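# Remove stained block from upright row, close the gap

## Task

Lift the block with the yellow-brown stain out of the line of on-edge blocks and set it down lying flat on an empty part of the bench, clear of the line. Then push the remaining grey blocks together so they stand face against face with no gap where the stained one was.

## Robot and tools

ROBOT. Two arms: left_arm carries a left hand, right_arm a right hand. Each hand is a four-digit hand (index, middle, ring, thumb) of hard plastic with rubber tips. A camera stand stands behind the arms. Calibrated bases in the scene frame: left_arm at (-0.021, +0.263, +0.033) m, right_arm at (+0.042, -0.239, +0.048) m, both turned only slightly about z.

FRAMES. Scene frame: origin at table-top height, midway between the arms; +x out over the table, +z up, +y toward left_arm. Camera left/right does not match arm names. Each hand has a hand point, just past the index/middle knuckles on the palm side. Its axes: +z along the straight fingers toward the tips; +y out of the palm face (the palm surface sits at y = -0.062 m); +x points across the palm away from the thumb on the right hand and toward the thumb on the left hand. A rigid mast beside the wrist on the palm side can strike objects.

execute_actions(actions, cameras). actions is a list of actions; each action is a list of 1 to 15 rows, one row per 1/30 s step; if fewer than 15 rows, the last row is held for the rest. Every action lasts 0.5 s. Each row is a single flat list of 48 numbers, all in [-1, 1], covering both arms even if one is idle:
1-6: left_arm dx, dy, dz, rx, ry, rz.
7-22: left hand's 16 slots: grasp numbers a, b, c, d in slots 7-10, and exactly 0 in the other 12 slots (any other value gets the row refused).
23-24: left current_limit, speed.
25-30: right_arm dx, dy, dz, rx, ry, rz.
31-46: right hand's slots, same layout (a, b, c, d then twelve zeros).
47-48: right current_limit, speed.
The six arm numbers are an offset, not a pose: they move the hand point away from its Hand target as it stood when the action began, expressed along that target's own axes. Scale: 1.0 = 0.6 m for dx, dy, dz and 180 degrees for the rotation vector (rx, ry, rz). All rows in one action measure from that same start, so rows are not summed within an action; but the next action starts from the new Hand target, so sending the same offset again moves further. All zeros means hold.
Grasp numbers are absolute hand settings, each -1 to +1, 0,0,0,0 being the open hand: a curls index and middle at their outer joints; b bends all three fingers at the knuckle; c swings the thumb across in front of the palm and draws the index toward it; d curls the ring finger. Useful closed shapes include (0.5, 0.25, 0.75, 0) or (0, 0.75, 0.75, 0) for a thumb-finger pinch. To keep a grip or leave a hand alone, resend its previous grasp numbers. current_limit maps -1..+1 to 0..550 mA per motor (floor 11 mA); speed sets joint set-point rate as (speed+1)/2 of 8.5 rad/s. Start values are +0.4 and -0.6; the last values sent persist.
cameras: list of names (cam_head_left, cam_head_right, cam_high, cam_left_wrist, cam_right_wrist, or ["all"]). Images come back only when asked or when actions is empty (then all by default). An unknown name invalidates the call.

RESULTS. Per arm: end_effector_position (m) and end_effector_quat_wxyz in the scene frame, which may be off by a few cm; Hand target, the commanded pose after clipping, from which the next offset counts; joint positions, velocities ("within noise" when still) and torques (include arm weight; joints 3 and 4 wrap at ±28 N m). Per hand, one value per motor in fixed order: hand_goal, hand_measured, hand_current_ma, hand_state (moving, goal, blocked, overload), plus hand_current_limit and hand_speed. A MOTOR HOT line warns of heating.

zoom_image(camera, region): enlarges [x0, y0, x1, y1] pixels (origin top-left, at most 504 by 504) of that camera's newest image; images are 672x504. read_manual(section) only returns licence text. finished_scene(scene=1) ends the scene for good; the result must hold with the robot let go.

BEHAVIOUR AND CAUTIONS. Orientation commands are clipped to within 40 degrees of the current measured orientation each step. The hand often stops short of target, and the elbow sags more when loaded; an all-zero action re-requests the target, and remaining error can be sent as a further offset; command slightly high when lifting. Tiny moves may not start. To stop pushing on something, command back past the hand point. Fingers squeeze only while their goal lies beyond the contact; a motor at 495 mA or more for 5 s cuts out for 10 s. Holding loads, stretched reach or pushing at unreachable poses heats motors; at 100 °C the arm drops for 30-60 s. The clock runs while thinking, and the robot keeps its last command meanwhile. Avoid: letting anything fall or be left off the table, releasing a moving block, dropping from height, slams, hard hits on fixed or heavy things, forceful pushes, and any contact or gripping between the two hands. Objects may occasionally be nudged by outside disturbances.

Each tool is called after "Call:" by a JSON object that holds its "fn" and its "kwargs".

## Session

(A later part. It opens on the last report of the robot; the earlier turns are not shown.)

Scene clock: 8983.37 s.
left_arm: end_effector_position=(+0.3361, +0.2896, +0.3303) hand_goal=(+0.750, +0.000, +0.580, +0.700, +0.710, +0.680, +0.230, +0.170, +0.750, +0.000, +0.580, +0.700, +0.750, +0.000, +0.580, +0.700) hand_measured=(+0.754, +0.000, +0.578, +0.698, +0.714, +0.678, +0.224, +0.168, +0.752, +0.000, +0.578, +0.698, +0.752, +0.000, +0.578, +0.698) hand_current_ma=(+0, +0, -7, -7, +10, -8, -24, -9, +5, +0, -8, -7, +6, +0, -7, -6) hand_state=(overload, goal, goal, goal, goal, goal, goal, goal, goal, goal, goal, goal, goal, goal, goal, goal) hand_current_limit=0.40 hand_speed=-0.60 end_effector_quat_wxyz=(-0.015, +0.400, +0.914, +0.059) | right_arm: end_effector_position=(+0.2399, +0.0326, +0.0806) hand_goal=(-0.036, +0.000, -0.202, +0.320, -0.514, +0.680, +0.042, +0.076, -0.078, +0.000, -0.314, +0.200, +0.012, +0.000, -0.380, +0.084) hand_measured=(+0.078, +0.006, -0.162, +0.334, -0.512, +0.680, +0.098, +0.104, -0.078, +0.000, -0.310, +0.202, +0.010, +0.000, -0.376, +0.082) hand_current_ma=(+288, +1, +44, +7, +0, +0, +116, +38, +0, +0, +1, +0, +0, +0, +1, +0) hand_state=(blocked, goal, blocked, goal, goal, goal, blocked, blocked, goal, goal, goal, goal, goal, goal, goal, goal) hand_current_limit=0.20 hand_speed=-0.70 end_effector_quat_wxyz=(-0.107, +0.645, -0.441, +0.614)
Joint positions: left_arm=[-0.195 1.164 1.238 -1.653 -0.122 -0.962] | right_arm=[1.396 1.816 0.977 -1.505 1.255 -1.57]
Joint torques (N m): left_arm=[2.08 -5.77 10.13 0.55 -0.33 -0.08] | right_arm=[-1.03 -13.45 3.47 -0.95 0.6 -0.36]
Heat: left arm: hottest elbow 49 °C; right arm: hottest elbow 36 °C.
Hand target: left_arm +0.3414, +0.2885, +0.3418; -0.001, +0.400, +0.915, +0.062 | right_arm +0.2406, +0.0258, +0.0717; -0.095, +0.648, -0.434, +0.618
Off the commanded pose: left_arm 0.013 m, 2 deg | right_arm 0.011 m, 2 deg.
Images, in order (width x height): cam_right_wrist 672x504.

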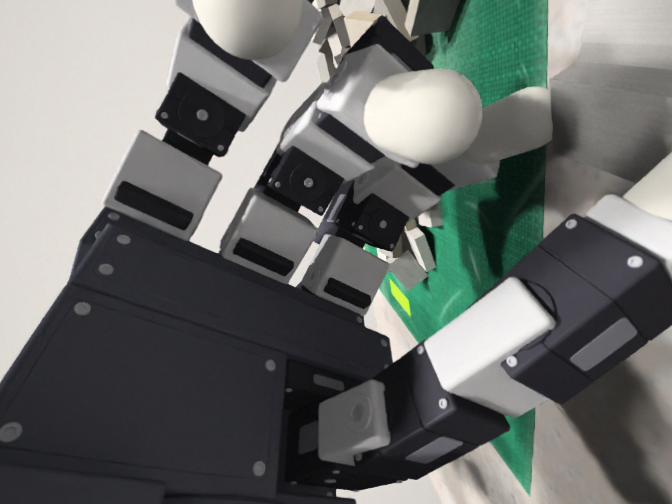

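Call:
{"fn": "execute_actions", "kwargs": {"actions": [[[0,0,0,0,0,0,0,0,0,0,0,0,0,0,0,0,0,0,0,0,0,0,0.4,-0.6,-0.0048,0.0044,0.0015,0,0,0,0.5,0.47,0.75,0.6,0,0,0,0,0,0,0,0,0,0,0,0,0.2,-0.7]]], "cameras": ["cam_right_wrist"]}}

Call:
{"fn": "zoom_image", "kwargs": {"camera": "cam_right_wrist", "region": [420, 0, 672, 190]}}

Scene clock: 8997.83 s.
left_arm: end_effector_position=(+0.3361, +0.2896, +0.3303) hand_goal=(+0.750, +0.000, +0.580, +0.700, +0.710, +0.680, +0.230, +0.170, +0.750, +0.000, +0.580, +0.700, +0.750, +0.000, +0.580, +0.700) hand_measured=(+0.754, +0.000, +0.578, +0.698, +0.714, +0.678, +0.224, +0.168, +0.752, +0.000, +0.578, +0.698, +0.752, +0.000, +0.578, +0.698) hand_current_ma=(+0, +0, -7, -7, +10, -8, -24, -9, +5, +0, -8, -7, +6, +0, -7, -6) hand_state=(overload, goal, goal, goal, goal, goal, goal, goal, goal, goal, goal, goal, goal, goal, goal, goal) hand_current_limit=0.40 hand_speed=-0.60 end_effector_quat_wxyz=(-0.015, +0.400, +0.914, +0.059) | right_arm: end_effector_position=(+0.2401, +0.0336, +0.0788) hand_goal=(-0.036, +0.000, -0.202, +0.320, -0.514, +0.680, +0.042, +0.076, -0.078, +0.000, -0.314, +0.200, +0.012, +0.000, -0.380, +0.084) hand_measured=(+0.078, +0.006, -0.162, +0.334, -0.514, +0.680, +0.098, +0.104, -0.078, +0.000, -0.310, +0.202, +0.010, +0.000, -0.376, +0.082) hand_current_ma=(+288, +1, +44, +7, +0, +0, +116, +38, +0, +0, +1, +0, +0, +0, +1, +0) hand_state=(blocked, goal, blocked, goal, goal, goal, blocked, blocked, goal, goal, goal, goal, goal, goal, goal, goal) hand_current_limit=0.20 hand_speed=-0.70 end_effector_quat_wxyz=(-0.111, +0.644, -0.444, +0.613)
Joint positions: left_arm=[-0.195 1.164 1.238 -1.653 -0.122 -0.962] | right_arm=[1.396 1.817 0.975 -1.495 1.256 -1.57]
Joint torques (N m): left_arm=[1.96 -5.83 10.13 0.51 -0.33 -0.08] | right_arm=[-0.97 -12.69 3.52 -0.92 0.58 -0.36]
Heat: left arm: hottest elbow 49 °C; right arm: hottest elbow 35 °C.
Hand target: left_arm +0.3414, +0.2885, +0.3418; -0.001, +0.400, +0.915, +0.062 | right_arm +0.2407, +0.0258, +0.0677; -0.095, +0.648, -0.434, +0.618
Off the commanded pose: left_arm 0.013 m, 2 deg | right_arm 0.014 m, 2 deg.
Images, in order (width x height): cam_right_wrist 672x504.

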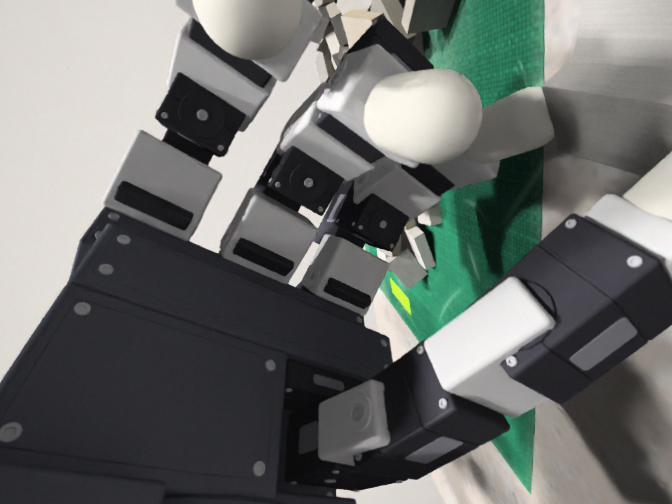

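Scaled by 2.000 from the camera's 672x504 image, which has a finer 960x720 frame.

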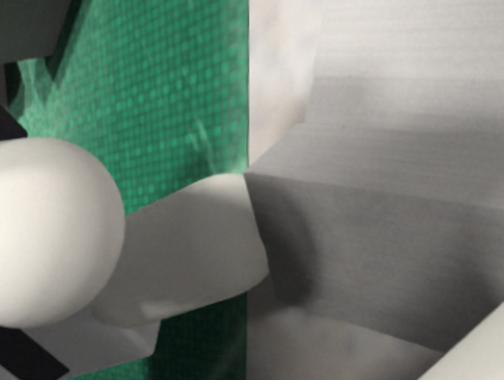

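Call:
{"fn": "execute_actions", "kwargs": {"actions": [[[0,0,0,0,0,0,0,0,0,0,0,0,0,0,0,0,0,0,0,0,0,0,0.4,-0.6,-0.0048,0.0044,0.0015,0,0,0,0.5,0.47,0.75,0.6,0,0,0,0,0,0,0,0,0,0,0,0,0.2,-0.7]],[[0,0,0,0,0,0,0,0,0,0,0,0,0,0,0,0,0,0,0,0,0,0,0.4,-0.6,-0.0036,0.0033,0.0011,0,0,0,0.5,0.47,0.75,0.6,0,0,0,0,0,0,0,0,0,0,0,0,0.2,-0.7]]], "cameras": ["cam_right_wrist"]}}

Call:
{"fn": "zoom_image", "kwargs": {"camera": "cam_right_wrist", "region": [420, 0, 672, 190]}}

Scene clock: 9007.97 s.
left_arm: end_effector_position=(+0.3361, +0.2896, +0.3303) hand_goal=(+0.750, +0.000, +0.580, +0.700, +0.710, +0.680, +0.230, +0.170, +0.750, +0.000, +0.580, +0.700, +0.750, +0.000, +0.580, +0.700) hand_measured=(+0.754, +0.000, +0.578, +0.698, +0.714, +0.678, +0.224, +0.168, +0.752, +0.000, +0.578, +0.698, +0.752, +0.000, +0.578, +0.698) hand_current_ma=(+0, +0, -7, -7, +10, -8, -24, -9, +5, +0, -8, -7, +6, +0, -7, -6) hand_state=(overload, goal, goal, goal, goal, goal, goal, goal, goal, goal, goal, goal, goal, goal, goal, goal) hand_current_limit=0.40 hand_speed=-0.60 end_effector_quat_wxyz=(-0.015, +0.400, +0.914, +0.059) | right_arm: end_effector_position=(+0.2406, +0.0354, +0.0711) hand_goal=(-0.036, +0.000, -0.202, +0.320, -0.514, +0.680, +0.042, +0.076, -0.078, +0.000, -0.314, +0.200, +0.012, +0.000, -0.380, +0.084) hand_measured=(+0.078, +0.006, -0.162, +0.334, -0.506, +0.680, +0.098, +0.104, -0.078, +0.000, -0.310, +0.202, +0.010, +0.000, -0.376, +0.082) hand_current_ma=(+288, +1, +44, +7, +3, +0, +116, +38, +0, +0, +1, +0, +0, +0, +1, +0) hand_state=(blocked, goal, blocked, goal, goal, goal, blocked, blocked, goal, goal, goal, goal, goal, goal, goal, goal) hand_current_limit=0.20 hand_speed=-0.70 end_effector_quat_wxyz=(-0.112, +0.644, -0.444, +0.613)
Joint positions: left_arm=[-0.195 1.164 1.238 -1.653 -0.122 -0.962] | right_arm=[1.396 1.835 0.975 -1.473 1.257 -1.57]
Joint torques (N m): left_arm=[2.2 -5.83 10.14 0.54 -0.33 -0.07] | right_arm=[-1.03 -13.16 3.18 -1.06 0.56 -0.37]
Heat: left arm: hottest elbow 49 °C; right arm: hottest elbow 35 °C.
Hand target: left_arm +0.3414, +0.2885, +0.3418; -0.001, +0.400, +0.915, +0.062 | right_arm +0.2408, +0.0258, +0.0607; -0.095, +0.648, -0.434, +0.618
Off the commanded pose: left_arm 0.013 m, 2 deg | right_arm 0.014 m, 2 deg.
Images, in order (width x height): cam_right_wrist 672x504.

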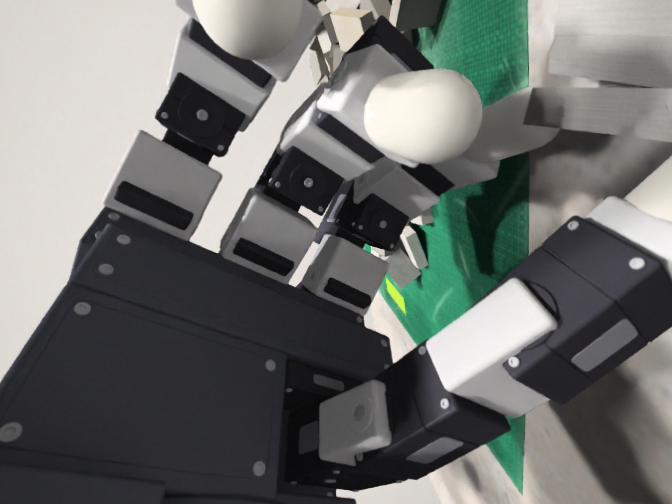

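Scaled by 2.000 from the camera's 672x504 image, which has a finer 960x720 frame.

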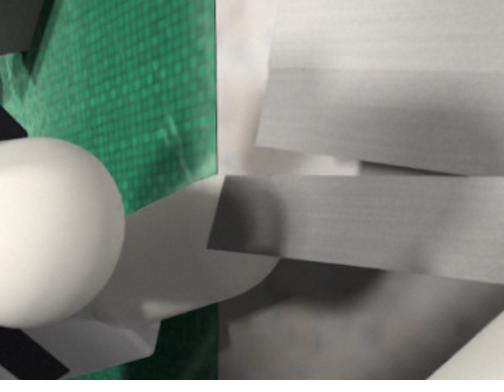

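Call:
{"fn": "execute_actions", "kwargs": {"actions": [[[0,0,0,0,0,0,0,0,0,0,0,0,0,0,0,0,0,0,0,0,0,0,0.4,-0.6,-0.0048,0.0044,0.0015,0,0,0,0.5,0.47,0.75,0.6,0,0,0,0,0,0,0,0,0,0,0,0,0.2,-0.7]]], "cameras": ["cam_right_wrist"]}}

Call:
{"fn": "zoom_image", "kwargs": {"camera": "cam_right_wrist", "region": [420, 0, 672, 190]}}

Scene clock: 9020.70 s.
left_arm: end_effector_position=(+0.3361, +0.2896, +0.3303) hand_goal=(+0.750, +0.000, +0.580, +0.700, +0.710, +0.680, +0.230, +0.170, +0.750, +0.000, +0.580, +0.700, +0.750, +0.000, +0.580, +0.700) hand_measured=(+0.754, +0.000, +0.578, +0.698, +0.714, +0.678, +0.224, +0.168, +0.752, +0.000, +0.578, +0.698, +0.752, +0.000, +0.578, +0.698) hand_current_ma=(+0, +0, -7, -7, +10, -8, -24, -9, +5, +0, -8, -7, +6, +0, -7, -6) hand_state=(overload, goal, goal, goal, goal, goal, goal, goal, goal, goal, goal, goal, goal, goal, goal, goal) hand_current_limit=0.40 hand_speed=-0.60 end_effector_quat_wxyz=(-0.015, +0.400, +0.914, +0.059) | right_arm: end_effector_position=(+0.2405, +0.0348, +0.0662) hand_goal=(-0.036, +0.000, -0.202, +0.320, -0.514, +0.680, +0.042, +0.076, -0.078, +0.000, -0.314, +0.200, +0.012, +0.000, -0.380, +0.084) hand_measured=(+0.078, +0.006, -0.162, +0.334, -0.500, +0.680, +0.098, +0.104, -0.078, +0.000, -0.310, +0.202, +0.010, +0.000, -0.376, +0.082) hand_current_ma=(+288, +1, +44, +7, +7, +0, +116, +38, +0, +0, +1, +0, +0, +0, +1, +0) hand_state=(blocked, goal, blocked, goal, goal, goal, blocked, blocked, goal, goal, goal, goal, goal, goal, goal, goal) hand_current_limit=0.20 hand_speed=-0.70 end_effector_quat_wxyz=(-0.111, +0.644, -0.444, +0.613)
Joint positions: left_arm=[-0.195 1.164 1.238 -1.653 -0.122 -0.962] | right_arm=[1.396 1.845 0.972 -1.461 1.257 -1.57]
Joint torques (N m): left_arm=[2.02 -5.71 10.15 0.55 -0.34 -0.09] | right_arm=[-1.03 -13.27 3.21 -1.09 0.55 -0.36]
Heat: left arm: hottest elbow 49 °C; right arm: hottest elbow 35 °C.
Hand target: left_arm +0.3414, +0.2885, +0.3418; -0.001, +0.400, +0.915, +0.062 | right_arm +0.2408, +0.0258, +0.0567; -0.095, +0.648, -0.434, +0.618
Off the commanded pose: left_arm 0.013 m, 2 deg | right_arm 0.013 m, 2 deg.
Images, in order (width x height): cam_right_wrist 672x504.

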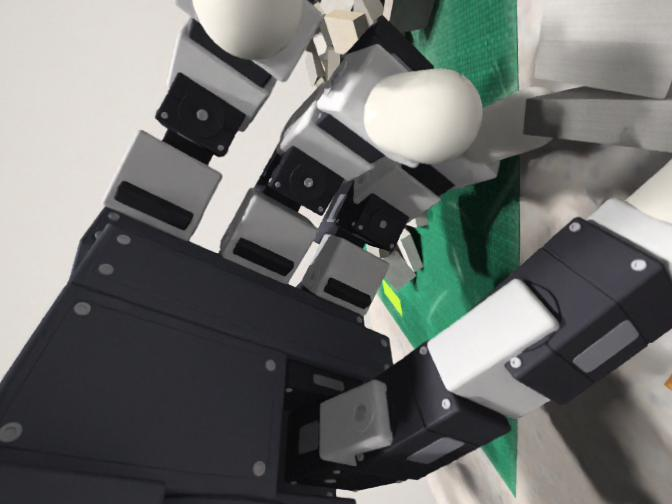

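Scaled by 2.000 from the camera's 672x504 image, which has a finer 960x720 frame.

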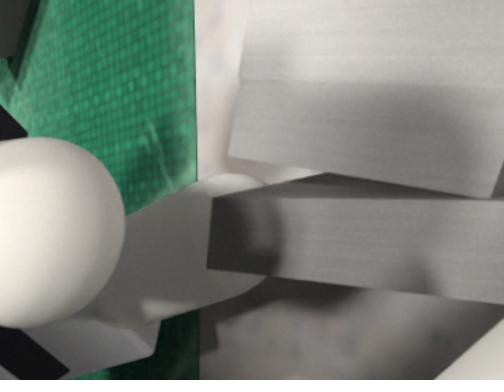

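Call:
{"fn": "execute_actions", "kwargs": {"actions": [[[0,0,0,0,0,0,0,0,0,0,0,0,0,0,0,0,0,0,0,0,0,0,0.4,-0.6,0.0033,0.0031,0.0014,-0.0140,0.0128,0.0043,0.5,0.47,0.75,0.6,0,0,0,0,0,0,0,0,0,0,0,0,0.2,-0.7]],[[0,0,0,0,0,0,0,0,0,0,0,0,0,0,0,0,0,0,0,0,0,0,0.4,-0.6,0.0033,0.0031,0.0014,-0.0140,0.0128,0.0043,0.5,0.47,0.75,0.6,0,0,0,0,0,0,0,0,0,0,0,0,0.2,-0.7]]], "cameras": ["cam_right_wrist"]}}

Call:
{"fn": "zoom_image", "kwargs": {"camera": "cam_right_wrist", "region": [420, 0, 672, 190]}}

Scene clock: 9048.43 s.
left_arm: end_effector_position=(+0.3361, +0.2896, +0.3303) hand_goal=(+0.750, +0.000, +0.580, +0.700, +0.710, +0.680, +0.230, +0.170, +0.750, +0.000, +0.580, +0.700, +0.750, +0.000, +0.580, +0.700) hand_measured=(+0.754, +0.000, +0.578, +0.698, +0.714, +0.678, +0.224, +0.168, +0.752, +0.000, +0.578, +0.698, +0.752, +0.000, +0.578, +0.698) hand_current_ma=(+0, +0, -7, -7, +10, -8, -24, -9, +5, +0, -8, -7, +6, +0, -7, -6) hand_state=(overload, goal, goal, goal, goal, goal, goal, goal, goal, goal, goal, goal, goal, goal, goal, goal) hand_current_limit=0.40 hand_speed=-0.60 end_effector_quat_wxyz=(-0.015, +0.400, +0.914, +0.059) | right_arm: end_effector_position=(+0.2378, +0.0257, +0.0619) hand_goal=(-0.036, +0.000, -0.202, +0.320, -0.514, +0.680, +0.042, +0.076, -0.078, +0.000, -0.314, +0.200, +0.012, +0.000, -0.380, +0.084) hand_measured=(+0.070, +0.008, -0.160, +0.334, -0.510, +0.680, +0.102, +0.104, -0.078, +0.000, -0.310, +0.202, +0.012, +0.000, -0.376, +0.082) hand_current_ma=(+252, +2, +46, +7, +1, +0, +134, +38, +0, +0, +1, +0, +0, +0, +1, +0) hand_state=(blocked, goal, blocked, goal, goal, goal, blocked, blocked, goal, goal, goal, goal, goal, goal, goal, goal) hand_current_limit=0.20 hand_speed=-0.70 end_effector_quat_wxyz=(-0.076, +0.620, -0.481, +0.615)
Joint positions: left_arm=[-0.195 1.164 1.238 -1.653 -0.122 -0.962] | right_arm=[1.371 1.891 1.007 -1.593 1.185 -1.415]
Joint torques (N m): left_arm=[2.02 -5.83 10.11 0.55 -0.33 -0.08] | right_arm=[-1.26 -13.22 4.41 -2.43 0.43 -0.19]
Heat: left arm: hottest elbow 49 °C; right arm: hottest elbow 35 °C.
Hand target: left_arm +0.3414, +0.2885, +0.3418; -0.001, +0.400, +0.915, +0.062 | right_arm +0.2398, +0.0201, +0.0567; -0.057, +0.621, -0.473, +0.623
Off the commanded pose: left_arm 0.013 m, 2 deg | right_arm 0.008 m, 3 deg.
Images, in order (width x height): cam_right_wrist 672x504.

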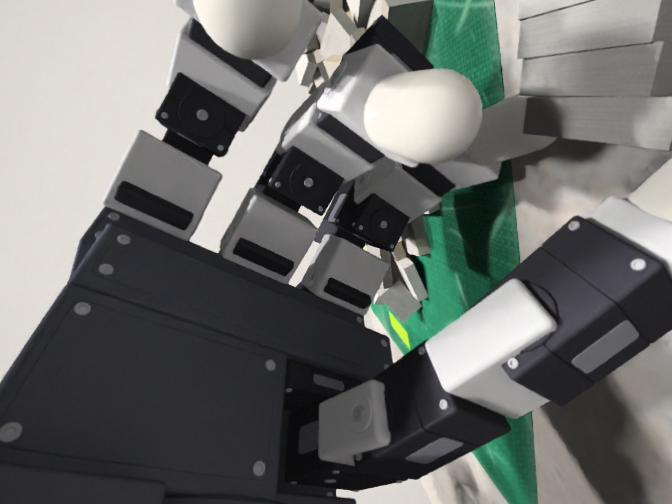

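Scaled by 2.000 from the camera's 672x504 image, which has a finer 960x720 frame.

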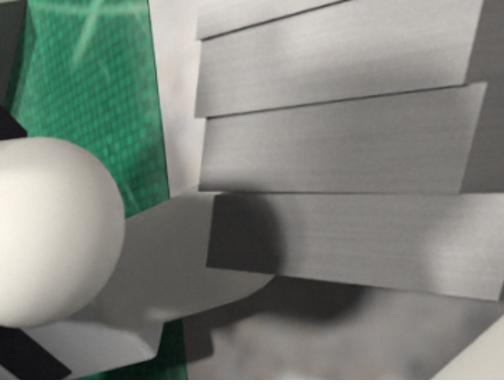

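Call:
{"fn": "execute_actions", "kwargs": {"actions": [[[0,0,0,0,0,0,0,0,0,0,0,0,0,0,0,0,0,0,0,0,0,0,0.4,-0.6,-0.0069,-0.0089,0.0038,0,0,0,0.5,0.47,0.75,0.6,0,0,0,0,0,0,0,0,0,0,0,0,0.2,-0.7]]], "cameras": ["cam_right_wrist"]}}

Call:
{"fn": "zoom_image", "kwargs": {"camera": "cam_right_wrist", "region": [420, 0, 672, 190]}}

Scene clock: 9080.90 s.
left_arm: end_effector_position=(+0.3361, +0.2896, +0.3303) hand_goal=(+0.750, +0.000, +0.580, +0.700, +0.710, +0.680, +0.230, +0.170, +0.750, +0.000, +0.580, +0.700, +0.750, +0.000, +0.580, +0.700) hand_measured=(+0.754, +0.000, +0.578, +0.698, +0.714, +0.678, +0.224, +0.168, +0.752, +0.000, +0.578, +0.698, +0.752, +0.000, +0.578, +0.698) hand_current_ma=(+0, +0, -7, -7, +10, -8, -24, -9, +5, +0, -8, -7, +6, +0, -7, -6) hand_state=(overload, goal, goal, goal, goal, goal, goal, goal, goal, goal, goal, goal, goal, goal, goal, goal) hand_current_limit=0.40 hand_speed=-0.60 end_effector_quat_wxyz=(-0.015, +0.400, +0.914, +0.059) | right_arm: end_effector_position=(+0.2404, +0.0273, +0.0606) hand_goal=(-0.036, +0.000, -0.202, +0.320, -0.514, +0.680, +0.042, +0.076, -0.078, +0.000, -0.314, +0.200, +0.012, +0.000, -0.380, +0.084) hand_measured=(+0.068, +0.008, -0.160, +0.334, -0.520, +0.678, +0.102, +0.104, -0.078, +0.000, -0.310, +0.202, +0.012, +0.000, -0.376, +0.082) hand_current_ma=(+241, +2, +46, +7, -1, +0, +137, +39, +0, +0, +1, +0, +0, +0, +1, +0) hand_state=(blocked, goal, blocked, goal, goal, goal, blocked, blocked, goal, goal, goal, goal, goal, goal, goal, goal) hand_current_limit=0.20 hand_speed=-0.70 end_effector_quat_wxyz=(-0.075, +0.619, -0.483, +0.615)
Joint positions: left_arm=[-0.195 1.164 1.238 -1.653 -0.122 -0.962] | right_arm=[1.365 1.9 1.016 -1.593 1.187 -1.416]
Joint torques (N m): left_arm=[2.08 -5.83 10.13 0.54 -0.34 -0.08] | right_arm=[-1.73 -13.33 4.98 -2.13 0.69 -0.36]
Heat: left arm: hottest elbow 49 °C; right arm: hottest elbow 36 °C.
Hand target: left_arm +0.3414, +0.2885, +0.3418; -0.001, +0.400, +0.915, +0.062 | right_arm +0.2454, +0.0246, +0.0568; -0.057, +0.621, -0.473, +0.623
Off the commanded pose: left_arm 0.013 m, 2 deg | right_arm 0.007 m, 2 deg.
Images, in order (width x height): cam_right_wrist 672x504.

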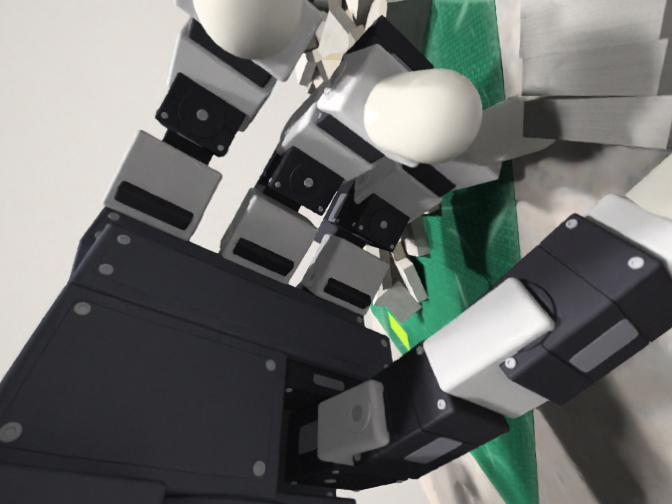

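Scaled by 2.000 from the camera's 672x504 image, which has a finer 960x720 frame.

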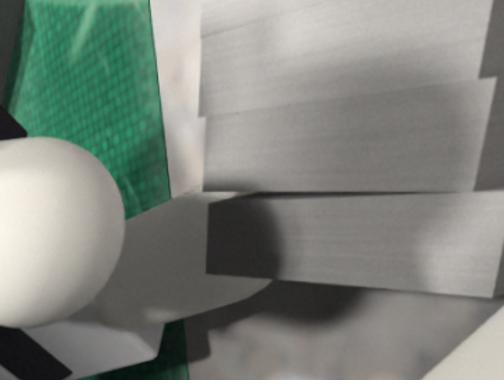

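Call:
{"fn": "execute_actions", "kwargs": {"actions": [[[0,0,0,0,0,0,0,0,0,0,0,0,0,0,0,0,0,0,0,0,0,0,0.4,-0.6,0.0006,0.0033,-0.0077,0,0,0,0.5,0.42,0.75,0.6,0,0,0,0,0,0,0,0,0,0,0,0,0.2,-0.97]],[[0,0,0,0,0,0,0,0,0,0,0,0,0,0,0,0,0,0,0,0,0,0,0.4,-0.6,0.0007,0.0040,-0.0092,0,0,0,0.5,0.36,0.75,0.6,0,0,0,0,0,0,0,0,0,0,0,0,0.2,-0.97]]], "cameras": ["cam_right_wrist"]}}

Call:
{"fn": "zoom_image", "kwargs": {"camera": "cam_right_wrist", "region": [420, 0, 672, 190]}}

Scene clock: 9107.67 s.
left_arm: end_effector_position=(+0.3361, +0.2896, +0.3303) hand_goal=(+0.750, +0.000, +0.580, +0.700, +0.710, +0.680, +0.230, +0.170, +0.750, +0.000, +0.580, +0.700, +0.750, +0.000, +0.580, +0.700) hand_measured=(+0.754, +0.000, +0.578, +0.698, +0.714, +0.678, +0.224, +0.168, +0.752, +0.000, +0.578, +0.698, +0.752, +0.000, +0.578, +0.698) hand_current_ma=(+0, +0, -7, -7, +10, -8, -24, -9, +5, +0, -8, -7, +6, +0, -7, -6) hand_state=(overload, goal, goal, goal, goal, goal, goal, goal, goal, goal, goal, goal, goal, goal, goal, goal) hand_current_limit=0.40 hand_speed=-0.60 end_effector_quat_wxyz=(-0.015, +0.400, +0.914, +0.059) | right_arm: end_effector_position=(+0.2364, +0.0268, +0.0610) hand_goal=(+0.112, +0.000, -0.234, +0.298, -0.514, +0.680, +0.042, +0.054, +0.116, +0.000, -0.292, +0.200, +0.178, +0.000, -0.380, +0.062) hand_measured=(+0.124, +0.008, -0.200, +0.314, -0.512, +0.678, +0.098, +0.080, +0.110, +0.000, -0.294, +0.202, +0.170, +0.000, -0.376, +0.066) hand_current_ma=(+6, +2, +33, +10, +0, +0, +118, +34, -2, +0, +0, +0, -3, +0, +1, +1) hand_state=(goal, goal, blocked, goal, goal, goal, blocked, blocked, goal, goal, goal, goal, goal, goal, goal, goal) hand_current_limit=0.20 hand_speed=-0.97 end_effector_quat_wxyz=(-0.070, +0.617, -0.484, +0.617)
Joint positions: left_arm=[-0.195 1.164 1.238 -1.653 -0.122 -0.962] | right_arm=[1.372 1.907 1.022 -1.622 1.172 -1.388]
Joint torques (N m): left_arm=[2.08 -5.71 10.11 0.51 -0.34 -0.08] | right_arm=[-0.09 -13.45 4.83 -2.35 0.4 -0.2]
Heat: left arm: hottest elbow 49 °C; right arm: hottest elbow 35 °C.
Hand target: left_arm +0.3414, +0.2885, +0.3418; -0.001, +0.400, +0.915, +0.062 | right_arm +0.2346, +0.0270, +0.0567; -0.057, +0.621, -0.473, +0.623
Off the commanded pose: left_arm 0.013 m, 2 deg | right_arm 0.005 m, 2 deg.
Images, in order (width x height): cam_right_wrist 672x504.

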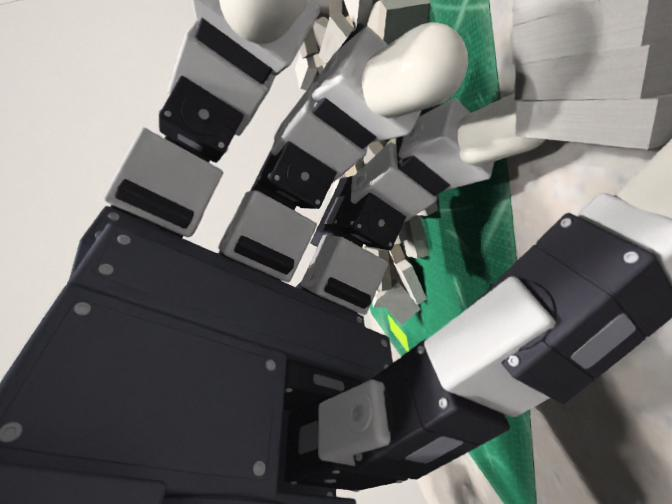

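Scaled by 2.000 from the camera's 672x504 image, which has a finer 960x720 frame.

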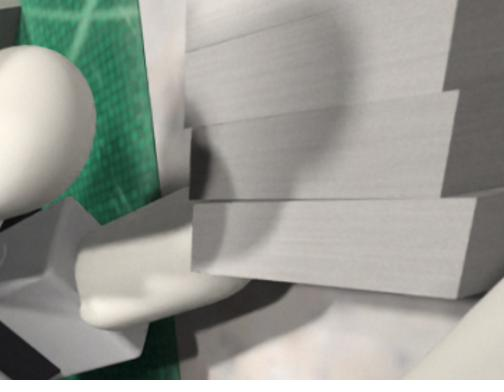

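Call:
{"fn": "execute_actions", "kwargs": {"actions": [[[0,0,0,0,0,0,0,0,0,0,0,0,0,0,0,0,0,0,0,0,0,0,0.4,-0.6,0,0,0,0,0,0,0.5,0.47,0.75,0.6,0,0,0,0,0,0,0,0,0,0,0,0,0.2,-0.85]],[[0,0,0,0,0,0,0,0,0,0,0,0,0,0,0,0,0,0,0,0,0,0,0.4,-0.6,-0.0048,-0.0017,0.0085,0,0,0,0.5,0.47,0.75,0.6,0,0,0,0,0,0,0,0,0,0,0,0,0.2,-0.7]],[[0,0,0,0,0,0,0,0,0,0,0,0,0,0,0,0,0,0,0,0,0,0,0.4,-0.6,-0.0048,-0.0017,0.0085,0,0,0,0.5,0.47,0.75,0.6,0,0,0,0,0,0,0,0,0,0,0,0,0.2,-0.7]]], "cameras": ["cam_right_wrist"]}}

Call:
{"fn": "zoom_image", "kwargs": {"camera": "cam_right_wrist", "region": [420, 0, 672, 190]}}

Scene clock: 9168.10 s.
left_arm: end_effector_position=(+0.3361, +0.2896, +0.3303) hand_goal=(+0.750, +0.000, +0.580, +0.700, +0.710, +0.680, +0.230, +0.170, +0.750, +0.000, +0.580, +0.700, +0.750, +0.000, +0.580, +0.700) hand_measured=(+0.754, +0.000, +0.578, +0.698, +0.714, +0.678, +0.224, +0.168, +0.752, +0.000, +0.578, +0.698, +0.752, +0.000, +0.578, +0.698) hand_current_ma=(+0, +0, -7, -7, +10, -8, -24, -9, +5, +0, -8, -7, +6, +0, -7, -6) hand_state=(overload, goal, goal, goal, goal, goal, goal, goal, goal, goal, goal, goal, goal, goal, goal, goal) hand_current_limit=0.40 hand_speed=-0.60 end_effector_quat_wxyz=(-0.015, +0.400, +0.914, +0.059) | right_arm: end_effector_position=(+0.2403, +0.0273, +0.0609) hand_goal=(-0.036, +0.000, -0.202, +0.320, -0.514, +0.680, +0.042, +0.076, -0.078, +0.000, -0.314, +0.200, +0.012, +0.000, -0.380, +0.084) hand_measured=(+0.072, +0.008, -0.166, +0.334, -0.516, +0.678, +0.100, +0.102, -0.076, +0.000, -0.310, +0.202, +0.014, +0.000, -0.376, +0.082) hand_current_ma=(+263, +2, +37, +7, -1, +0, +129, +36, +0, +0, +1, +0, +0, +0, +1, +0) hand_state=(blocked, goal, blocked, goal, goal, goal, blocked, blocked, goal, goal, goal, goal, goal, goal, goal, goal) hand_current_limit=0.20 hand_speed=-0.70 end_effector_quat_wxyz=(-0.069, +0.619, -0.477, +0.620)
Joint positions: left_arm=[-0.195 1.164 1.238 -1.653 -0.122 -0.962] | right_arm=[1.366 1.913 1.025 -1.617 1.187 -1.405]
Joint torques (N m): left_arm=[2.08 -5.89 10.13 0.53 -0.34 -0.08] | right_arm=[-1.55 -13.27 4.66 -1.18 0.61 -0.41]
Heat: left arm: hottest elbow 49 °C; right arm: hottest elbow 35 °C.
Hand target: left_arm +0.3414, +0.2885, +0.3418; -0.001, +0.400, +0.915, +0.062 | right_arm +0.2453, +0.0266, +0.0516; -0.057, +0.621, -0.473, +0.623
Off the commanded pose: left_arm 0.013 m, 2 deg | right_arm 0.011 m, 1 deg.
Images, in order (width x height): cam_right_wrist 672x504.

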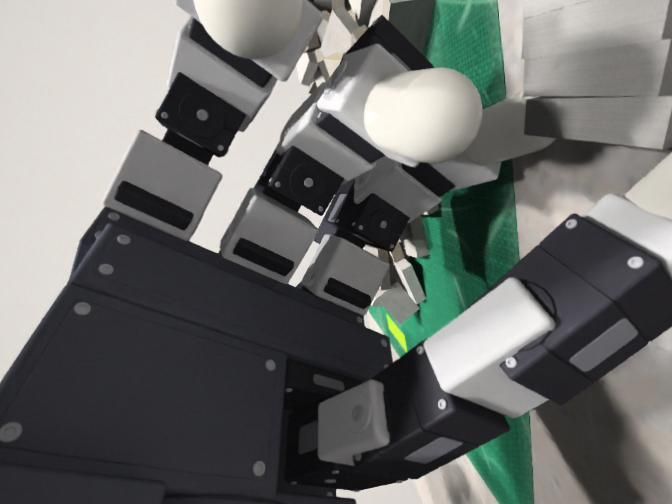

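Scaled by 2.000 from the camera's 672x504 image, which has a finer 960x720 frame.

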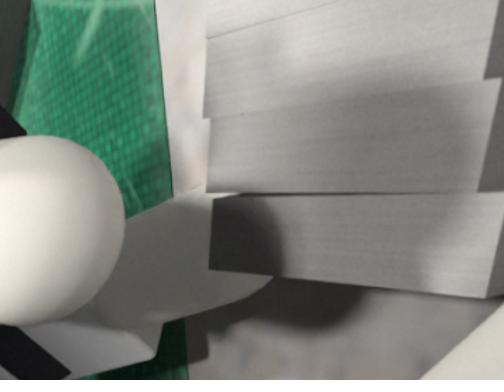

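Call:
{"fn": "execute_actions", "kwargs": {"actions": [[[0,0,0,0,0,0,0,0,0,0,0,0,0,0,0,0,0,0,0,0,0,0,0.4,-0.6,-0.0048,0.0044,0.0015,0,0,0,0.5,0.47,0.75,0.6,0,0,0,0,0,0,0,0,0,0,0,0,0.2,-0.7]]], "cameras": ["cam_right_wrist"]}}

Call:
{"fn": "zoom_image", "kwargs": {"camera": "cam_right_wrist", "region": [420, 0, 672, 190]}}

Scene clock: 9178.70 s.
left_arm: end_effector_position=(+0.3361, +0.2896, +0.3303) hand_goal=(+0.750, +0.000, +0.580, +0.700, +0.710, +0.680, +0.230, +0.170, +0.750, +0.000, +0.580, +0.700, +0.750, +0.000, +0.580, +0.700) hand_measured=(+0.754, +0.000, +0.578, +0.698, +0.714, +0.678, +0.224, +0.168, +0.752, +0.000, +0.578, +0.698, +0.752, +0.000, +0.578, +0.698) hand_current_ma=(+0, +0, -7, -7, +10, -8, -24, -9, +5, +0, -8, -7, +6, +0, -7, -6) hand_state=(overload, goal, goal, goal, goal, goal, goal, goal, goal, goal, goal, goal, goal, goal, goal, goal) hand_current_limit=0.40 hand_speed=-0.60 end_effector_quat_wxyz=(-0.015, +0.400, +0.914, +0.059) | right_arm: end_effector_position=(+0.2409, +0.0278, +0.0592) hand_goal=(-0.036, +0.000, -0.202, +0.320, -0.514, +0.680, +0.042, +0.076, -0.078, +0.000, -0.314, +0.200, +0.012, +0.000, -0.380, +0.084) hand_measured=(+0.072, +0.006, -0.166, +0.334, -0.520, +0.678, +0.102, +0.102, -0.076, +0.000, -0.310, +0.202, +0.014, +0.000, -0.376, +0.082) hand_current_ma=(+259, +1, +37, +7, -2, +0, +131, +36, +0, +0, +1, +0, +0, +0, +1, +0) hand_state=(blocked, goal, blocked, goal, goal, goal, blocked, blocked, goal, goal, goal, goal, goal, goal, goal, goal) hand_current_limit=0.20 hand_speed=-0.70 end_effector_quat_wxyz=(-0.069, +0.620, -0.476, +0.620)
Joint positions: left_arm=[-0.195 1.164 1.238 -1.653 -0.122 -0.962] | right_arm=[1.366 1.917 1.026 -1.611 1.19 -1.41]
Joint torques (N m): left_arm=[2.02 -5.83 10.14 0.53 -0.33 -0.08] | right_arm=[-1.49 -13.04 4.49 -1.06 0.51 -0.37]
Heat: left arm: hottest elbow 49 °C; right arm: hottest elbow 36 °C.
Hand target: left_arm +0.3414, +0.2885, +0.3418; -0.001, +0.400, +0.915, +0.062 | right_arm +0.2453, +0.0266, +0.0476; -0.057, +0.621, -0.473, +0.623
Off the commanded pose: left_arm 0.013 m, 2 deg | right_arm 0.013 m, 1 deg.
Images, in order (width x height): cam_right_wrist 672x504.

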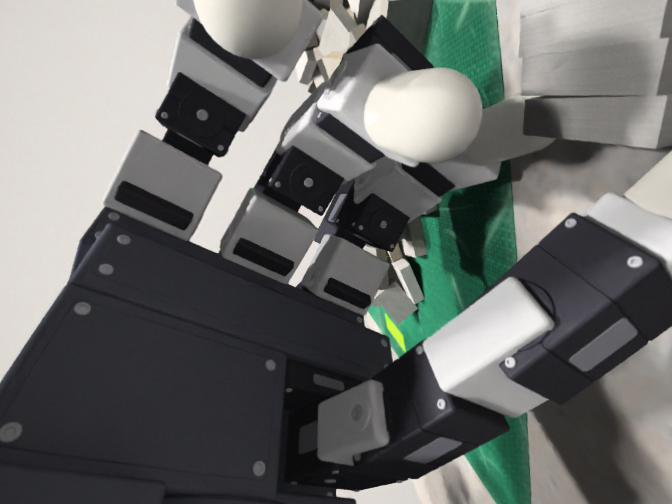

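Scaled by 2.000 from the camera's 672x504 image, which has a finer 960x720 frame.

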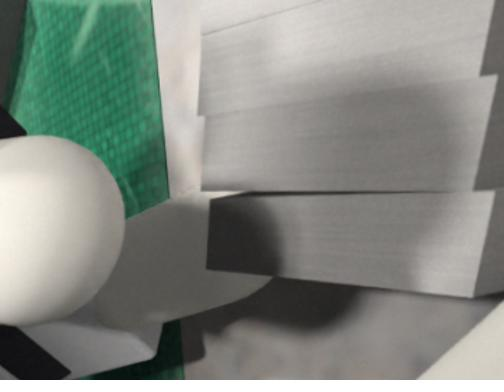

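Call:
{"fn": "execute_actions", "kwargs": {"actions": [[[0,0,0,0,0,0,0,0,0,0,0,0,0,0,0,0,0,0,0,0,0,0,0.4,-0.6,-0.0052,0.0026,0.0062,0,0,0,0.5,0.47,0.75,0.6,0,0,0,0,0,0,0,0,0,0,0,0,0.2,-0.7]]], "cameras": ["cam_right_wrist"]}}

Call:
{"fn": "zoom_image", "kwargs": {"camera": "cam_right_wrist", "region": [420, 0, 672, 190]}}

Scene clock: 9189.33 s.
left_arm: end_effector_position=(+0.3361, +0.2896, +0.3303) hand_goal=(+0.750, +0.000, +0.580, +0.700, +0.710, +0.680, +0.230, +0.170, +0.750, +0.000, +0.580, +0.700, +0.750, +0.000, +0.580, +0.700) hand_measured=(+0.754, +0.000, +0.578, +0.698, +0.714, +0.678, +0.224, +0.168, +0.752, +0.000, +0.578, +0.698, +0.752, +0.000, +0.578, +0.698) hand_current_ma=(+0, +0, -7, -7, +10, -8, -24, -9, +5, +0, -8, -7, +6, +0, -7, -6) hand_state=(overload, goal, goal, goal, goal, goal, goal, goal, goal, goal, goal, goal, goal, goal, goal, goal) hand_current_limit=0.40 hand_speed=-0.60 end_effector_quat_wxyz=(-0.015, +0.400, +0.914, +0.059) | right_arm: end_effector_position=(+0.2428, +0.0275, +0.0578) hand_goal=(-0.036, +0.000, -0.202, +0.320, -0.514, +0.680, +0.042, +0.076, -0.078, +0.000, -0.314, +0.200, +0.012, +0.000, -0.380, +0.084) hand_measured=(+0.060, -0.006, -0.166, +0.334, -0.522, +0.678, +0.108, +0.106, -0.076, +0.000, -0.310, +0.202, +0.014, +0.000, -0.376, +0.082) hand_current_ma=(+215, -1, +37, +7, -2, +0, +161, +44, +0, +0, +1, +0, +0, +0, +1, +0) hand_state=(blocked, goal, blocked, goal, goal, goal, blocked, blocked, goal, goal, goal, goal, goal, goal, goal, goal) hand_current_limit=0.20 hand_speed=-0.70 end_effector_quat_wxyz=(-0.066, +0.623, -0.473, +0.620)
Joint positions: left_arm=[-0.195 1.164 1.238 -1.653 -0.122 -0.962] | right_arm=[1.36 1.919 1.026 -1.596 1.195 -1.434]
Joint torques (N m): left_arm=[1.9 -5.77 10.11 0.53 -0.34 -0.08] | right_arm=[-1.67 -12.63 4.3 -0.85 0.58 -0.24]
Heat: left arm: hottest elbow 49 °C; right arm: hottest elbow 35 °C.
Hand target: left_arm +0.3414, +0.2885, +0.3418; -0.001, +0.400, +0.915, +0.062 | right_arm +0.2483, +0.0258, +0.0435; -0.057, +0.621, -0.473, +0.623
Off the commanded pose: left_arm 0.013 m, 2 deg | right_arm 0.015 m, 1 deg.
Images, in order (width x height): cam_right_wrist 672x504.

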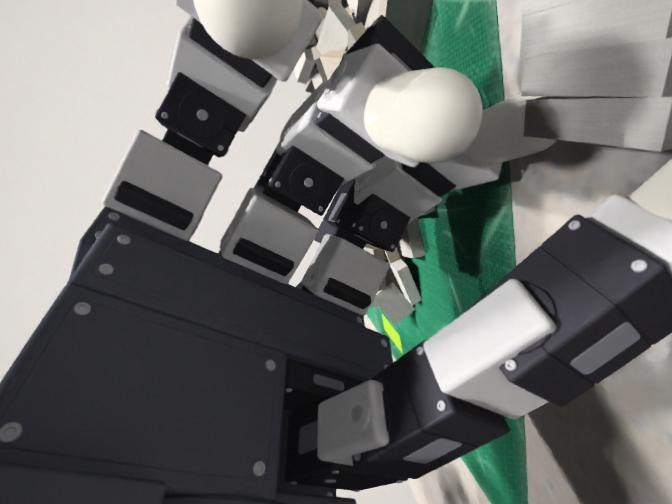

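Scaled by 2.000 from the camera's 672x504 image, which has a finer 960x720 frame.

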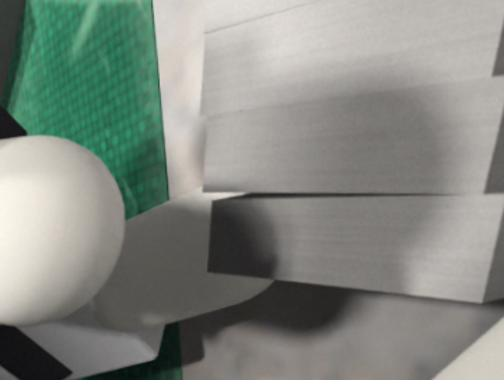

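Call:
{"fn": "execute_actions", "kwargs": {"actions": [[[0,0,0,0,0,0,0,0,0,0,0,0,0,0,0,0,0,0,0,0,0,0,0.4,-0.6,0.0058,0.0008,-0.0137,0,0,0,0.5,0.42,0.75,0.6,0,0,0,0,0,0,0,0,0,0,0,0,0.2,-0.97]],[[0,0,0,0,0,0,0,0,0,0,0,0,0,0,0,0,0,0,0,0,0,0,0.4,-0.6,0.0007,0.0040,-0.0092,0,0,0,0.5,0.36,0.75,0.6,0,0,0,0,0,0,0,0,0,0,0,0,0.2,-0.97]]], "cameras": ["cam_right_wrist"]}}

Call:
{"fn": "zoom_image", "kwargs": {"camera": "cam_right_wrist", "region": [420, 0, 672, 190]}}

Scene clock: 9208.30 s.
left_arm: end_effector_position=(+0.3361, +0.2896, +0.3303) hand_goal=(+0.750, +0.000, +0.580, +0.700, +0.710, +0.680, +0.230, +0.170, +0.750, +0.000, +0.580, +0.700, +0.750, +0.000, +0.580, +0.700) hand_measured=(+0.754, +0.000, +0.578, +0.698, +0.714, +0.678, +0.224, +0.168, +0.752, +0.000, +0.578, +0.698, +0.752, +0.000, +0.578, +0.698) hand_current_ma=(+0, +0, -7, -7, +10, -8, -24, -9, +5, +0, -8, -7, +6, +0, -7, -6) hand_state=(overload, goal, goal, goal, goal, goal, goal, goal, goal, goal, goal, goal, goal, goal, goal, goal) hand_current_limit=0.40 hand_speed=-0.60 end_effector_quat_wxyz=(-0.015, +0.400, +0.914, +0.059) | right_arm: end_effector_position=(+0.2377, +0.0278, +0.0569) hand_goal=(+0.112, +0.000, -0.234, +0.298, -0.514, +0.680, +0.042, +0.054, +0.116, +0.000, -0.292, +0.200, +0.178, +0.000, -0.380, +0.062) hand_measured=(+0.130, -0.004, -0.212, +0.302, -0.518, +0.678, +0.098, +0.080, +0.110, +0.000, -0.294, +0.202, +0.170, +0.000, -0.376, +0.066) hand_current_ma=(+13, -1, +16, +1, -1, +0, +122, +36, -2, +0, +0, +0, -3, +0, +1, +1) hand_state=(goal, goal, blocked, goal, goal, goal, blocked, blocked, goal, goal, goal, goal, goal, goal, goal, goal) hand_current_limit=0.20 hand_speed=-0.97 end_effector_quat_wxyz=(-0.065, +0.619, -0.479, +0.619)
Joint positions: left_arm=[-0.195 1.164 1.238 -1.653 -0.122 -0.962] | right_arm=[1.37 1.924 1.029 -1.617 1.176 -1.4]
Joint torques (N m): left_arm=[2.08 -5.83 10.13 0.55 -0.34 -0.08] | right_arm=[0.15 -13.04 4.52 -1.96 0.25 -0.04]
Heat: left arm: hottest elbow 49 °C; right arm: hottest elbow 35 °C.
Hand target: left_arm +0.3414, +0.2885, +0.3418; -0.001, +0.400, +0.915, +0.062 | right_arm +0.2347, +0.0289, +0.0474; -0.057, +0.621, -0.473, +0.623
Off the commanded pose: left_arm 0.013 m, 2 deg | right_arm 0.010 m, 1 deg.
Images, in order (width x height): cam_right_wrist 672x504.

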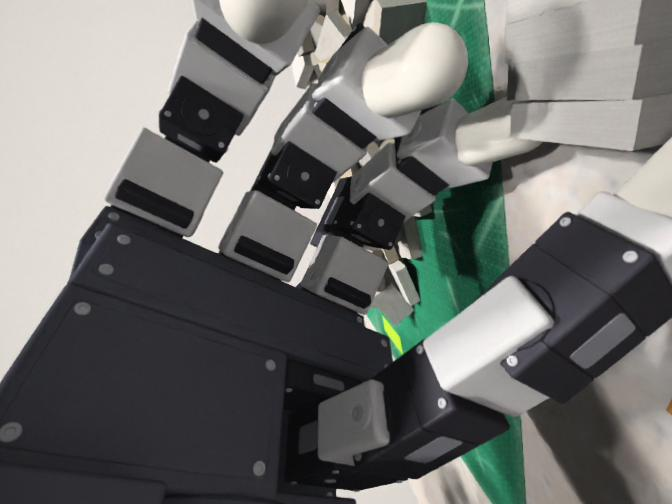

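Scaled by 2.000 from the camera's 672x504 image, which has a finer 960x720 frame.

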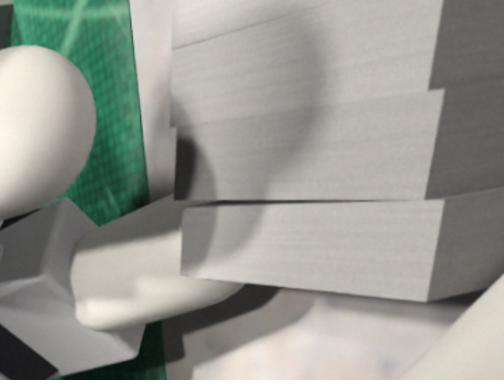

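Call:
{"fn": "execute_actions", "kwargs": {"actions": [[[0,0,0,0,0,0,0,0,0,0,0,0,0,0,0,0,0,0,0,0,0,0,0.4,-0.6,0.0001,0.0010,-0.0023,0,0,0,0.5,0.32,0.75,0.6,0,0,0,0,0,0,0,0,0,0,0,0,0.2,-0.97]]], "cameras": ["cam_right_wrist"]}}

Call:
{"fn": "zoom_image", "kwargs": {"camera": "cam_right_wrist", "region": [420, 0, 672, 190]}}

Scene clock: 9217.10 s.
left_arm: end_effector_position=(+0.3361, +0.2896, +0.3303) hand_goal=(+0.750, +0.000, +0.580, +0.700, +0.710, +0.680, +0.230, +0.170, +0.750, +0.000, +0.580, +0.700, +0.750, +0.000, +0.580, +0.700) hand_measured=(+0.754, +0.000, +0.578, +0.698, +0.714, +0.678, +0.224, +0.168, +0.752, +0.000, +0.578, +0.698, +0.752, +0.000, +0.578, +0.698) hand_current_ma=(+0, +0, -7, -7, +10, -8, -24, -9, +5, +0, -8, -7, +6, +0, -7, -6) hand_state=(overload, goal, goal, goal, goal, goal, goal, goal, goal, goal, goal, goal, goal, goal, goal, goal) hand_current_limit=0.40 hand_speed=-0.60 end_effector_quat_wxyz=(-0.015, +0.400, +0.914, +0.059) | right_arm: end_effector_position=(+0.2349, +0.0281, +0.0555) hand_goal=(+0.166, +0.000, -0.246, +0.290, -0.514, +0.680, +0.042, +0.046, +0.186, +0.000, -0.284, +0.200, +0.238, +0.000, -0.380, +0.054) hand_measured=(+0.170, -0.002, -0.240, +0.292, -0.516, +0.678, +0.088, +0.068, +0.180, +0.000, -0.286, +0.202, +0.230, +0.000, -0.376, +0.058) hand_current_ma=(+1, +0, +2, +0, +0, +0, +88, +26, -2, +0, +0, +0, -4, +0, +1, +1) hand_state=(goal, goal, goal, goal, goal, goal, blocked, blocked, goal, goal, goal, goal, goal, goal, goal, goal) hand_current_limit=0.20 hand_speed=-0.97 end_effector_quat_wxyz=(-0.064, +0.620, -0.479, +0.618)
Joint positions: left_arm=[-0.195 1.164 1.238 -1.653 -0.122 -0.962] | right_arm=[1.376 1.928 1.029 -1.62 1.17 -1.394]
Joint torques (N m): left_arm=[2.02 -5.89 10.1 0.54 -0.34 -0.08] | right_arm=[-0.09 -13.39 4.53 -1.99 0.35 -0.04]
Heat: left arm: hottest elbow 49 °C; right arm: hottest elbow 35 °C.
Hand target: left_arm +0.3414, +0.2885, +0.3418; -0.001, +0.400, +0.915, +0.062 | right_arm +0.2332, +0.0293, +0.0474; -0.057, +0.621, -0.473, +0.623
Off the commanded pose: left_arm 0.013 m, 2 deg | right_arm 0.008 m, 1 deg.
Images, in order (width x height): cam_right_wrist 672x504.

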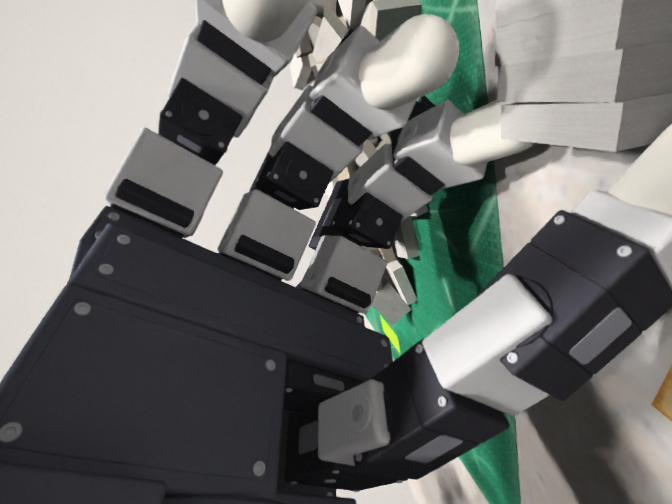

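Scaled by 2.000 from the camera's 672x504 image, which has a finer 960x720 frame.

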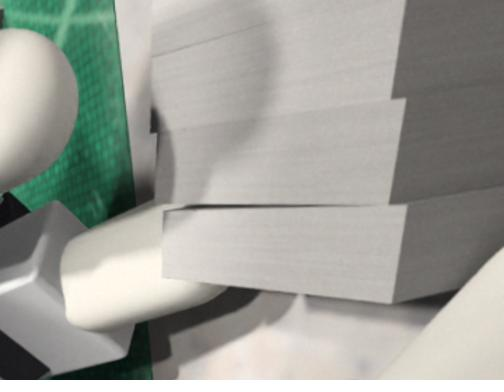

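Call:
{"fn": "execute_actions", "kwargs": {"actions": [[[0,0,0,0,0,0,0,0,0,0,0,0,0,0,0,0,0,0,0,0,0,0,0.4,-0.6,0.0005,0.0030,-0.0069,0,0,0,0.5,0.27,0.75,0.6,0,0,0,0,0,0,0,0,0,0,0,0,0.2,-0.97]],[[0,0,0,0,0,0,0,0,0,0,0,0,0,0,0,0,0,0,0,0,0,0,0.4,-0.6,0.0005,0.0030,-0.0069,0,0,0,0.5,0.22,0.75,0.6,0,0,0,0,0,0,0,0,0,0,0,0,0.2,-0.97]]], "cameras": ["cam_right_wrist"]}}

Call:
{"fn": "zoom_image", "kwargs": {"camera": "cam_right_wrist", "region": [420, 0, 672, 190]}}

Scene clock: 9229.83 s.
left_arm: end_effector_position=(+0.3361, +0.2896, +0.3303) hand_goal=(+0.750, +0.000, +0.580, +0.700, +0.710, +0.680, +0.230, +0.170, +0.750, +0.000, +0.580, +0.700, +0.750, +0.000, +0.580, +0.700) hand_measured=(+0.754, +0.000, +0.578, +0.698, +0.714, +0.678, +0.224, +0.168, +0.752, +0.000, +0.578, +0.698, +0.752, +0.000, +0.578, +0.698) hand_current_ma=(+0, +0, -7, -7, +10, -8, -24, -9, +5, +0, -8, -7, +6, +0, -7, -6) hand_state=(overload, goal, goal, goal, goal, goal, goal, goal, goal, goal, goal, goal, goal, goal, goal, goal) hand_current_limit=0.40 hand_speed=-0.60 end_effector_quat_wxyz=(-0.015, +0.400, +0.914, +0.059) | right_arm: end_effector_position=(+0.2268, +0.0296, +0.0541) hand_goal=(+0.300, +0.000, -0.276, +0.270, -0.514, +0.680, +0.042, +0.026, +0.360, +0.000, -0.264, +0.200, +0.388, +0.000, -0.380, +0.034) hand_measured=(+0.292, +0.000, -0.272, +0.270, -0.516, +0.678, +0.060, +0.034, +0.350, +0.000, -0.266, +0.202, +0.376, +0.000, -0.376, +0.038) hand_current_ma=(-4, +0, +1, +0, +0, +0, +16, +4, -4, +0, +0, +0, -5, +0, +1, +1) hand_state=(goal, goal, goal, goal, goal, goal, goal, goal, goal, goal, goal, goal, goal, goal, goal, goal) hand_current_limit=0.20 hand_speed=-0.97 end_effector_quat_wxyz=(-0.066, +0.619, -0.481, +0.618)
Joint positions: left_arm=[-0.195 1.164 1.238 -1.653 -0.122 -0.962] | right_arm=[1.397 1.934 1.03 -1.641 1.152 -1.36]
Joint torques (N m): left_arm=[2.08 -5.77 10.13 0.53 -0.33 -0.08] | right_arm=[0.15 -13.33 4.67 -2.15 0.29 -0.07]
Heat: left arm: hottest elbow 49 °C; right arm: hottest elbow 36 °C.
Hand target: left_arm +0.3414, +0.2885, +0.3418; -0.001, +0.400, +0.915, +0.062 | right_arm +0.2243, +0.0311, +0.0472; -0.057, +0.621, -0.473, +0.623
Off the commanded pose: left_arm 0.013 m, 2 deg | right_arm 0.007 m, 1 deg.
Images, in order (width x height): cam_right_wrist 672x504.

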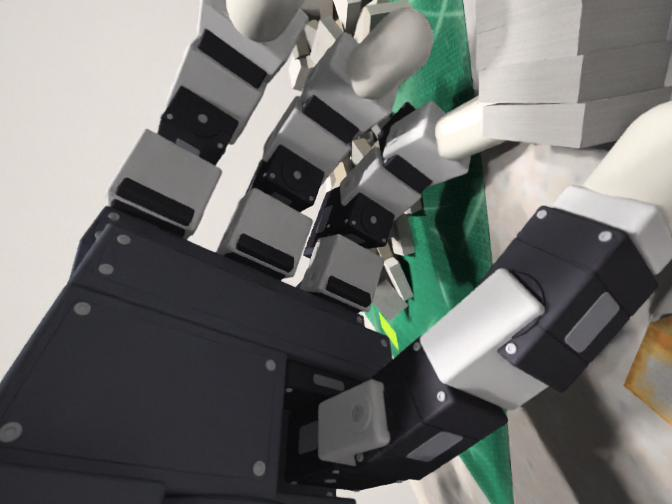

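Scaled by 2.000 from the camera's 672x504 image, which has a finer 960x720 frame.

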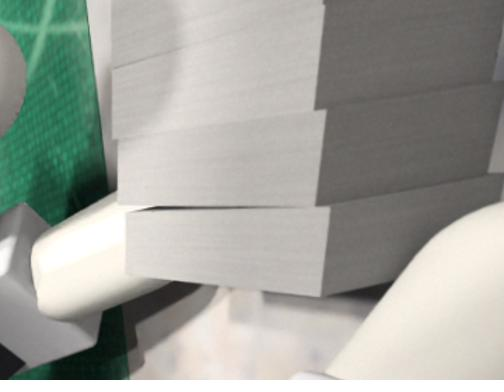

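Call:
{"fn": "execute_actions", "kwargs": {"actions": [[[0,0,0,0,0,0,0,0,0,0,0,0,0,0,0,0,0,0,0,0,0,0,0.4,-0.6,0.0005,0.0030,-0.0069,0,0,0,0.5,0.1,0.75,0.6,0,0,0,0,0,0,0,0,0,0,0,0,0.2,-0.9]],[[0,0,0,0,0,0,0,0,0,0,0,0,0,0,0,0,0,0,0,0,0,0,0.4,-0.6,0.0004,0.0020,-0.0046,0,0,0,0.5,0.0,0.75,0.6,0,0,0,0,0,0,0,0,0,0,0,0,0.2,-0.85]],[[0,0,0,0,0,0,0,0,0,0,0,0,0,0,0,0,0,0,0,0,0,0,0.4,-0.6,0.0240,-0.0220,-0.0073,0,0,0,0.5,0.0,0.75,0.6,0,0,0,0,0,0,0,0,0,0,0,0,0.2,-0.85]]], "cameras": ["cam_right_wrist"]}}

Call:
{"fn": "zoom_image", "kwargs": {"camera": "cam_right_wrist", "region": [420, 0, 672, 190]}}

Scene clock: 9243.53 s.
left_arm: end_effector_position=(+0.3361, +0.2896, +0.3303) hand_goal=(+0.750, +0.000, +0.580, +0.700, +0.710, +0.680, +0.230, +0.170, +0.750, +0.000, +0.580, +0.700, +0.750, +0.000, +0.580, +0.700) hand_measured=(+0.754, +0.000, +0.578, +0.698, +0.714, +0.678, +0.224, +0.168, +0.752, +0.000, +0.578, +0.698, +0.752, +0.000, +0.578, +0.698) hand_current_ma=(+0, +0, -7, -7, +10, -8, -24, -9, +5, +0, -8, -7, +6, +0, -7, -6) hand_state=(overload, goal, goal, goal, goal, goal, goal, goal, goal, goal, goal, goal, goal, goal, goal, goal) hand_current_limit=0.40 hand_speed=-0.60 end_effector_quat_wxyz=(-0.015, +0.400, +0.914, +0.059) | right_arm: end_effector_position=(+0.2188, +0.0269, +0.0603) hand_goal=(+0.598, +0.000, -0.342, +0.226, -0.514, +0.680, +0.042, -0.018, +0.746, +0.000, -0.220, +0.200, +0.718, +0.000, -0.380, -0.010) hand_measured=(+0.586, +0.000, -0.338, +0.228, -0.510, +0.680, +0.042, -0.018, +0.734, +0.000, -0.222, +0.202, +0.704, +0.000, -0.378, -0.006) hand_current_ma=(-6, +0, +1, +0, +1, +0, +0, +0, -7, +0, +0, +0, -8, +0, +1, +1) hand_state=(goal, goal, goal, goal, goal, goal, goal, goal, goal, goal, goal, goal, goal, goal, goal, goal) hand_current_limit=0.20 hand_speed=-0.85 end_effector_quat_wxyz=(-0.057, +0.621, -0.475, +0.621)
Joint positions: left_arm=[-0.195 1.164 1.238 -1.653 -0.122 -0.962] | right_arm=[1.415 1.932 1.031 -1.688 1.135 -1.336]
Joint torques (N m): left_arm=[2.02 -5.83 10.11 0.55 -0.33 -0.07] | right_arm=[0.03 -17.2 4.75 -2.35 0.32 -0.21]
Heat: left arm: hottest elbow 49 °C; right arm: hottest elbow 36 °C.
Hand target: left_arm +0.3414, +0.2885, +0.3418; -0.001, +0.400, +0.915, +0.062 | right_arm +0.2169, +0.0327, +0.0672; -0.057, +0.621, -0.473, +0.623
Off the commanded pose: left_arm 0.013 m, 2 deg | right_arm 0.009 m, 0 deg.
joint sent to its limit (right arm) — joint 4 (wrist pitch), lower limit. The joint targets still meet the commanded pose.
Images, in order (width x height): cam_right_wrist 672x504.

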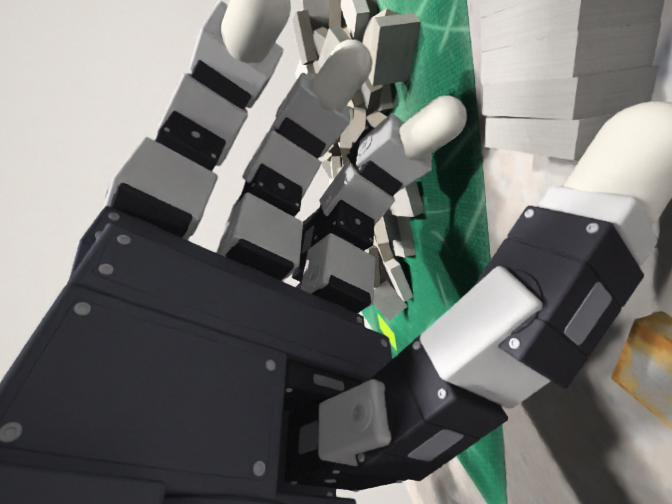

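Scaled by 2.000 from the camera's 672x504 image, which has a finer 960x720 frame.

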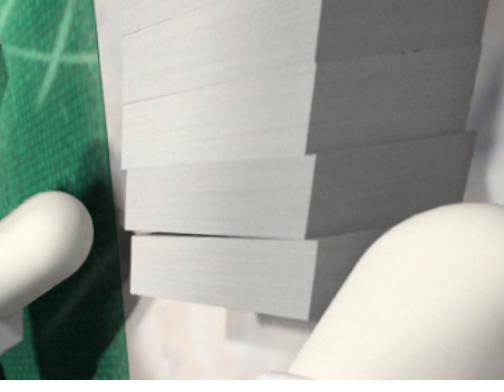

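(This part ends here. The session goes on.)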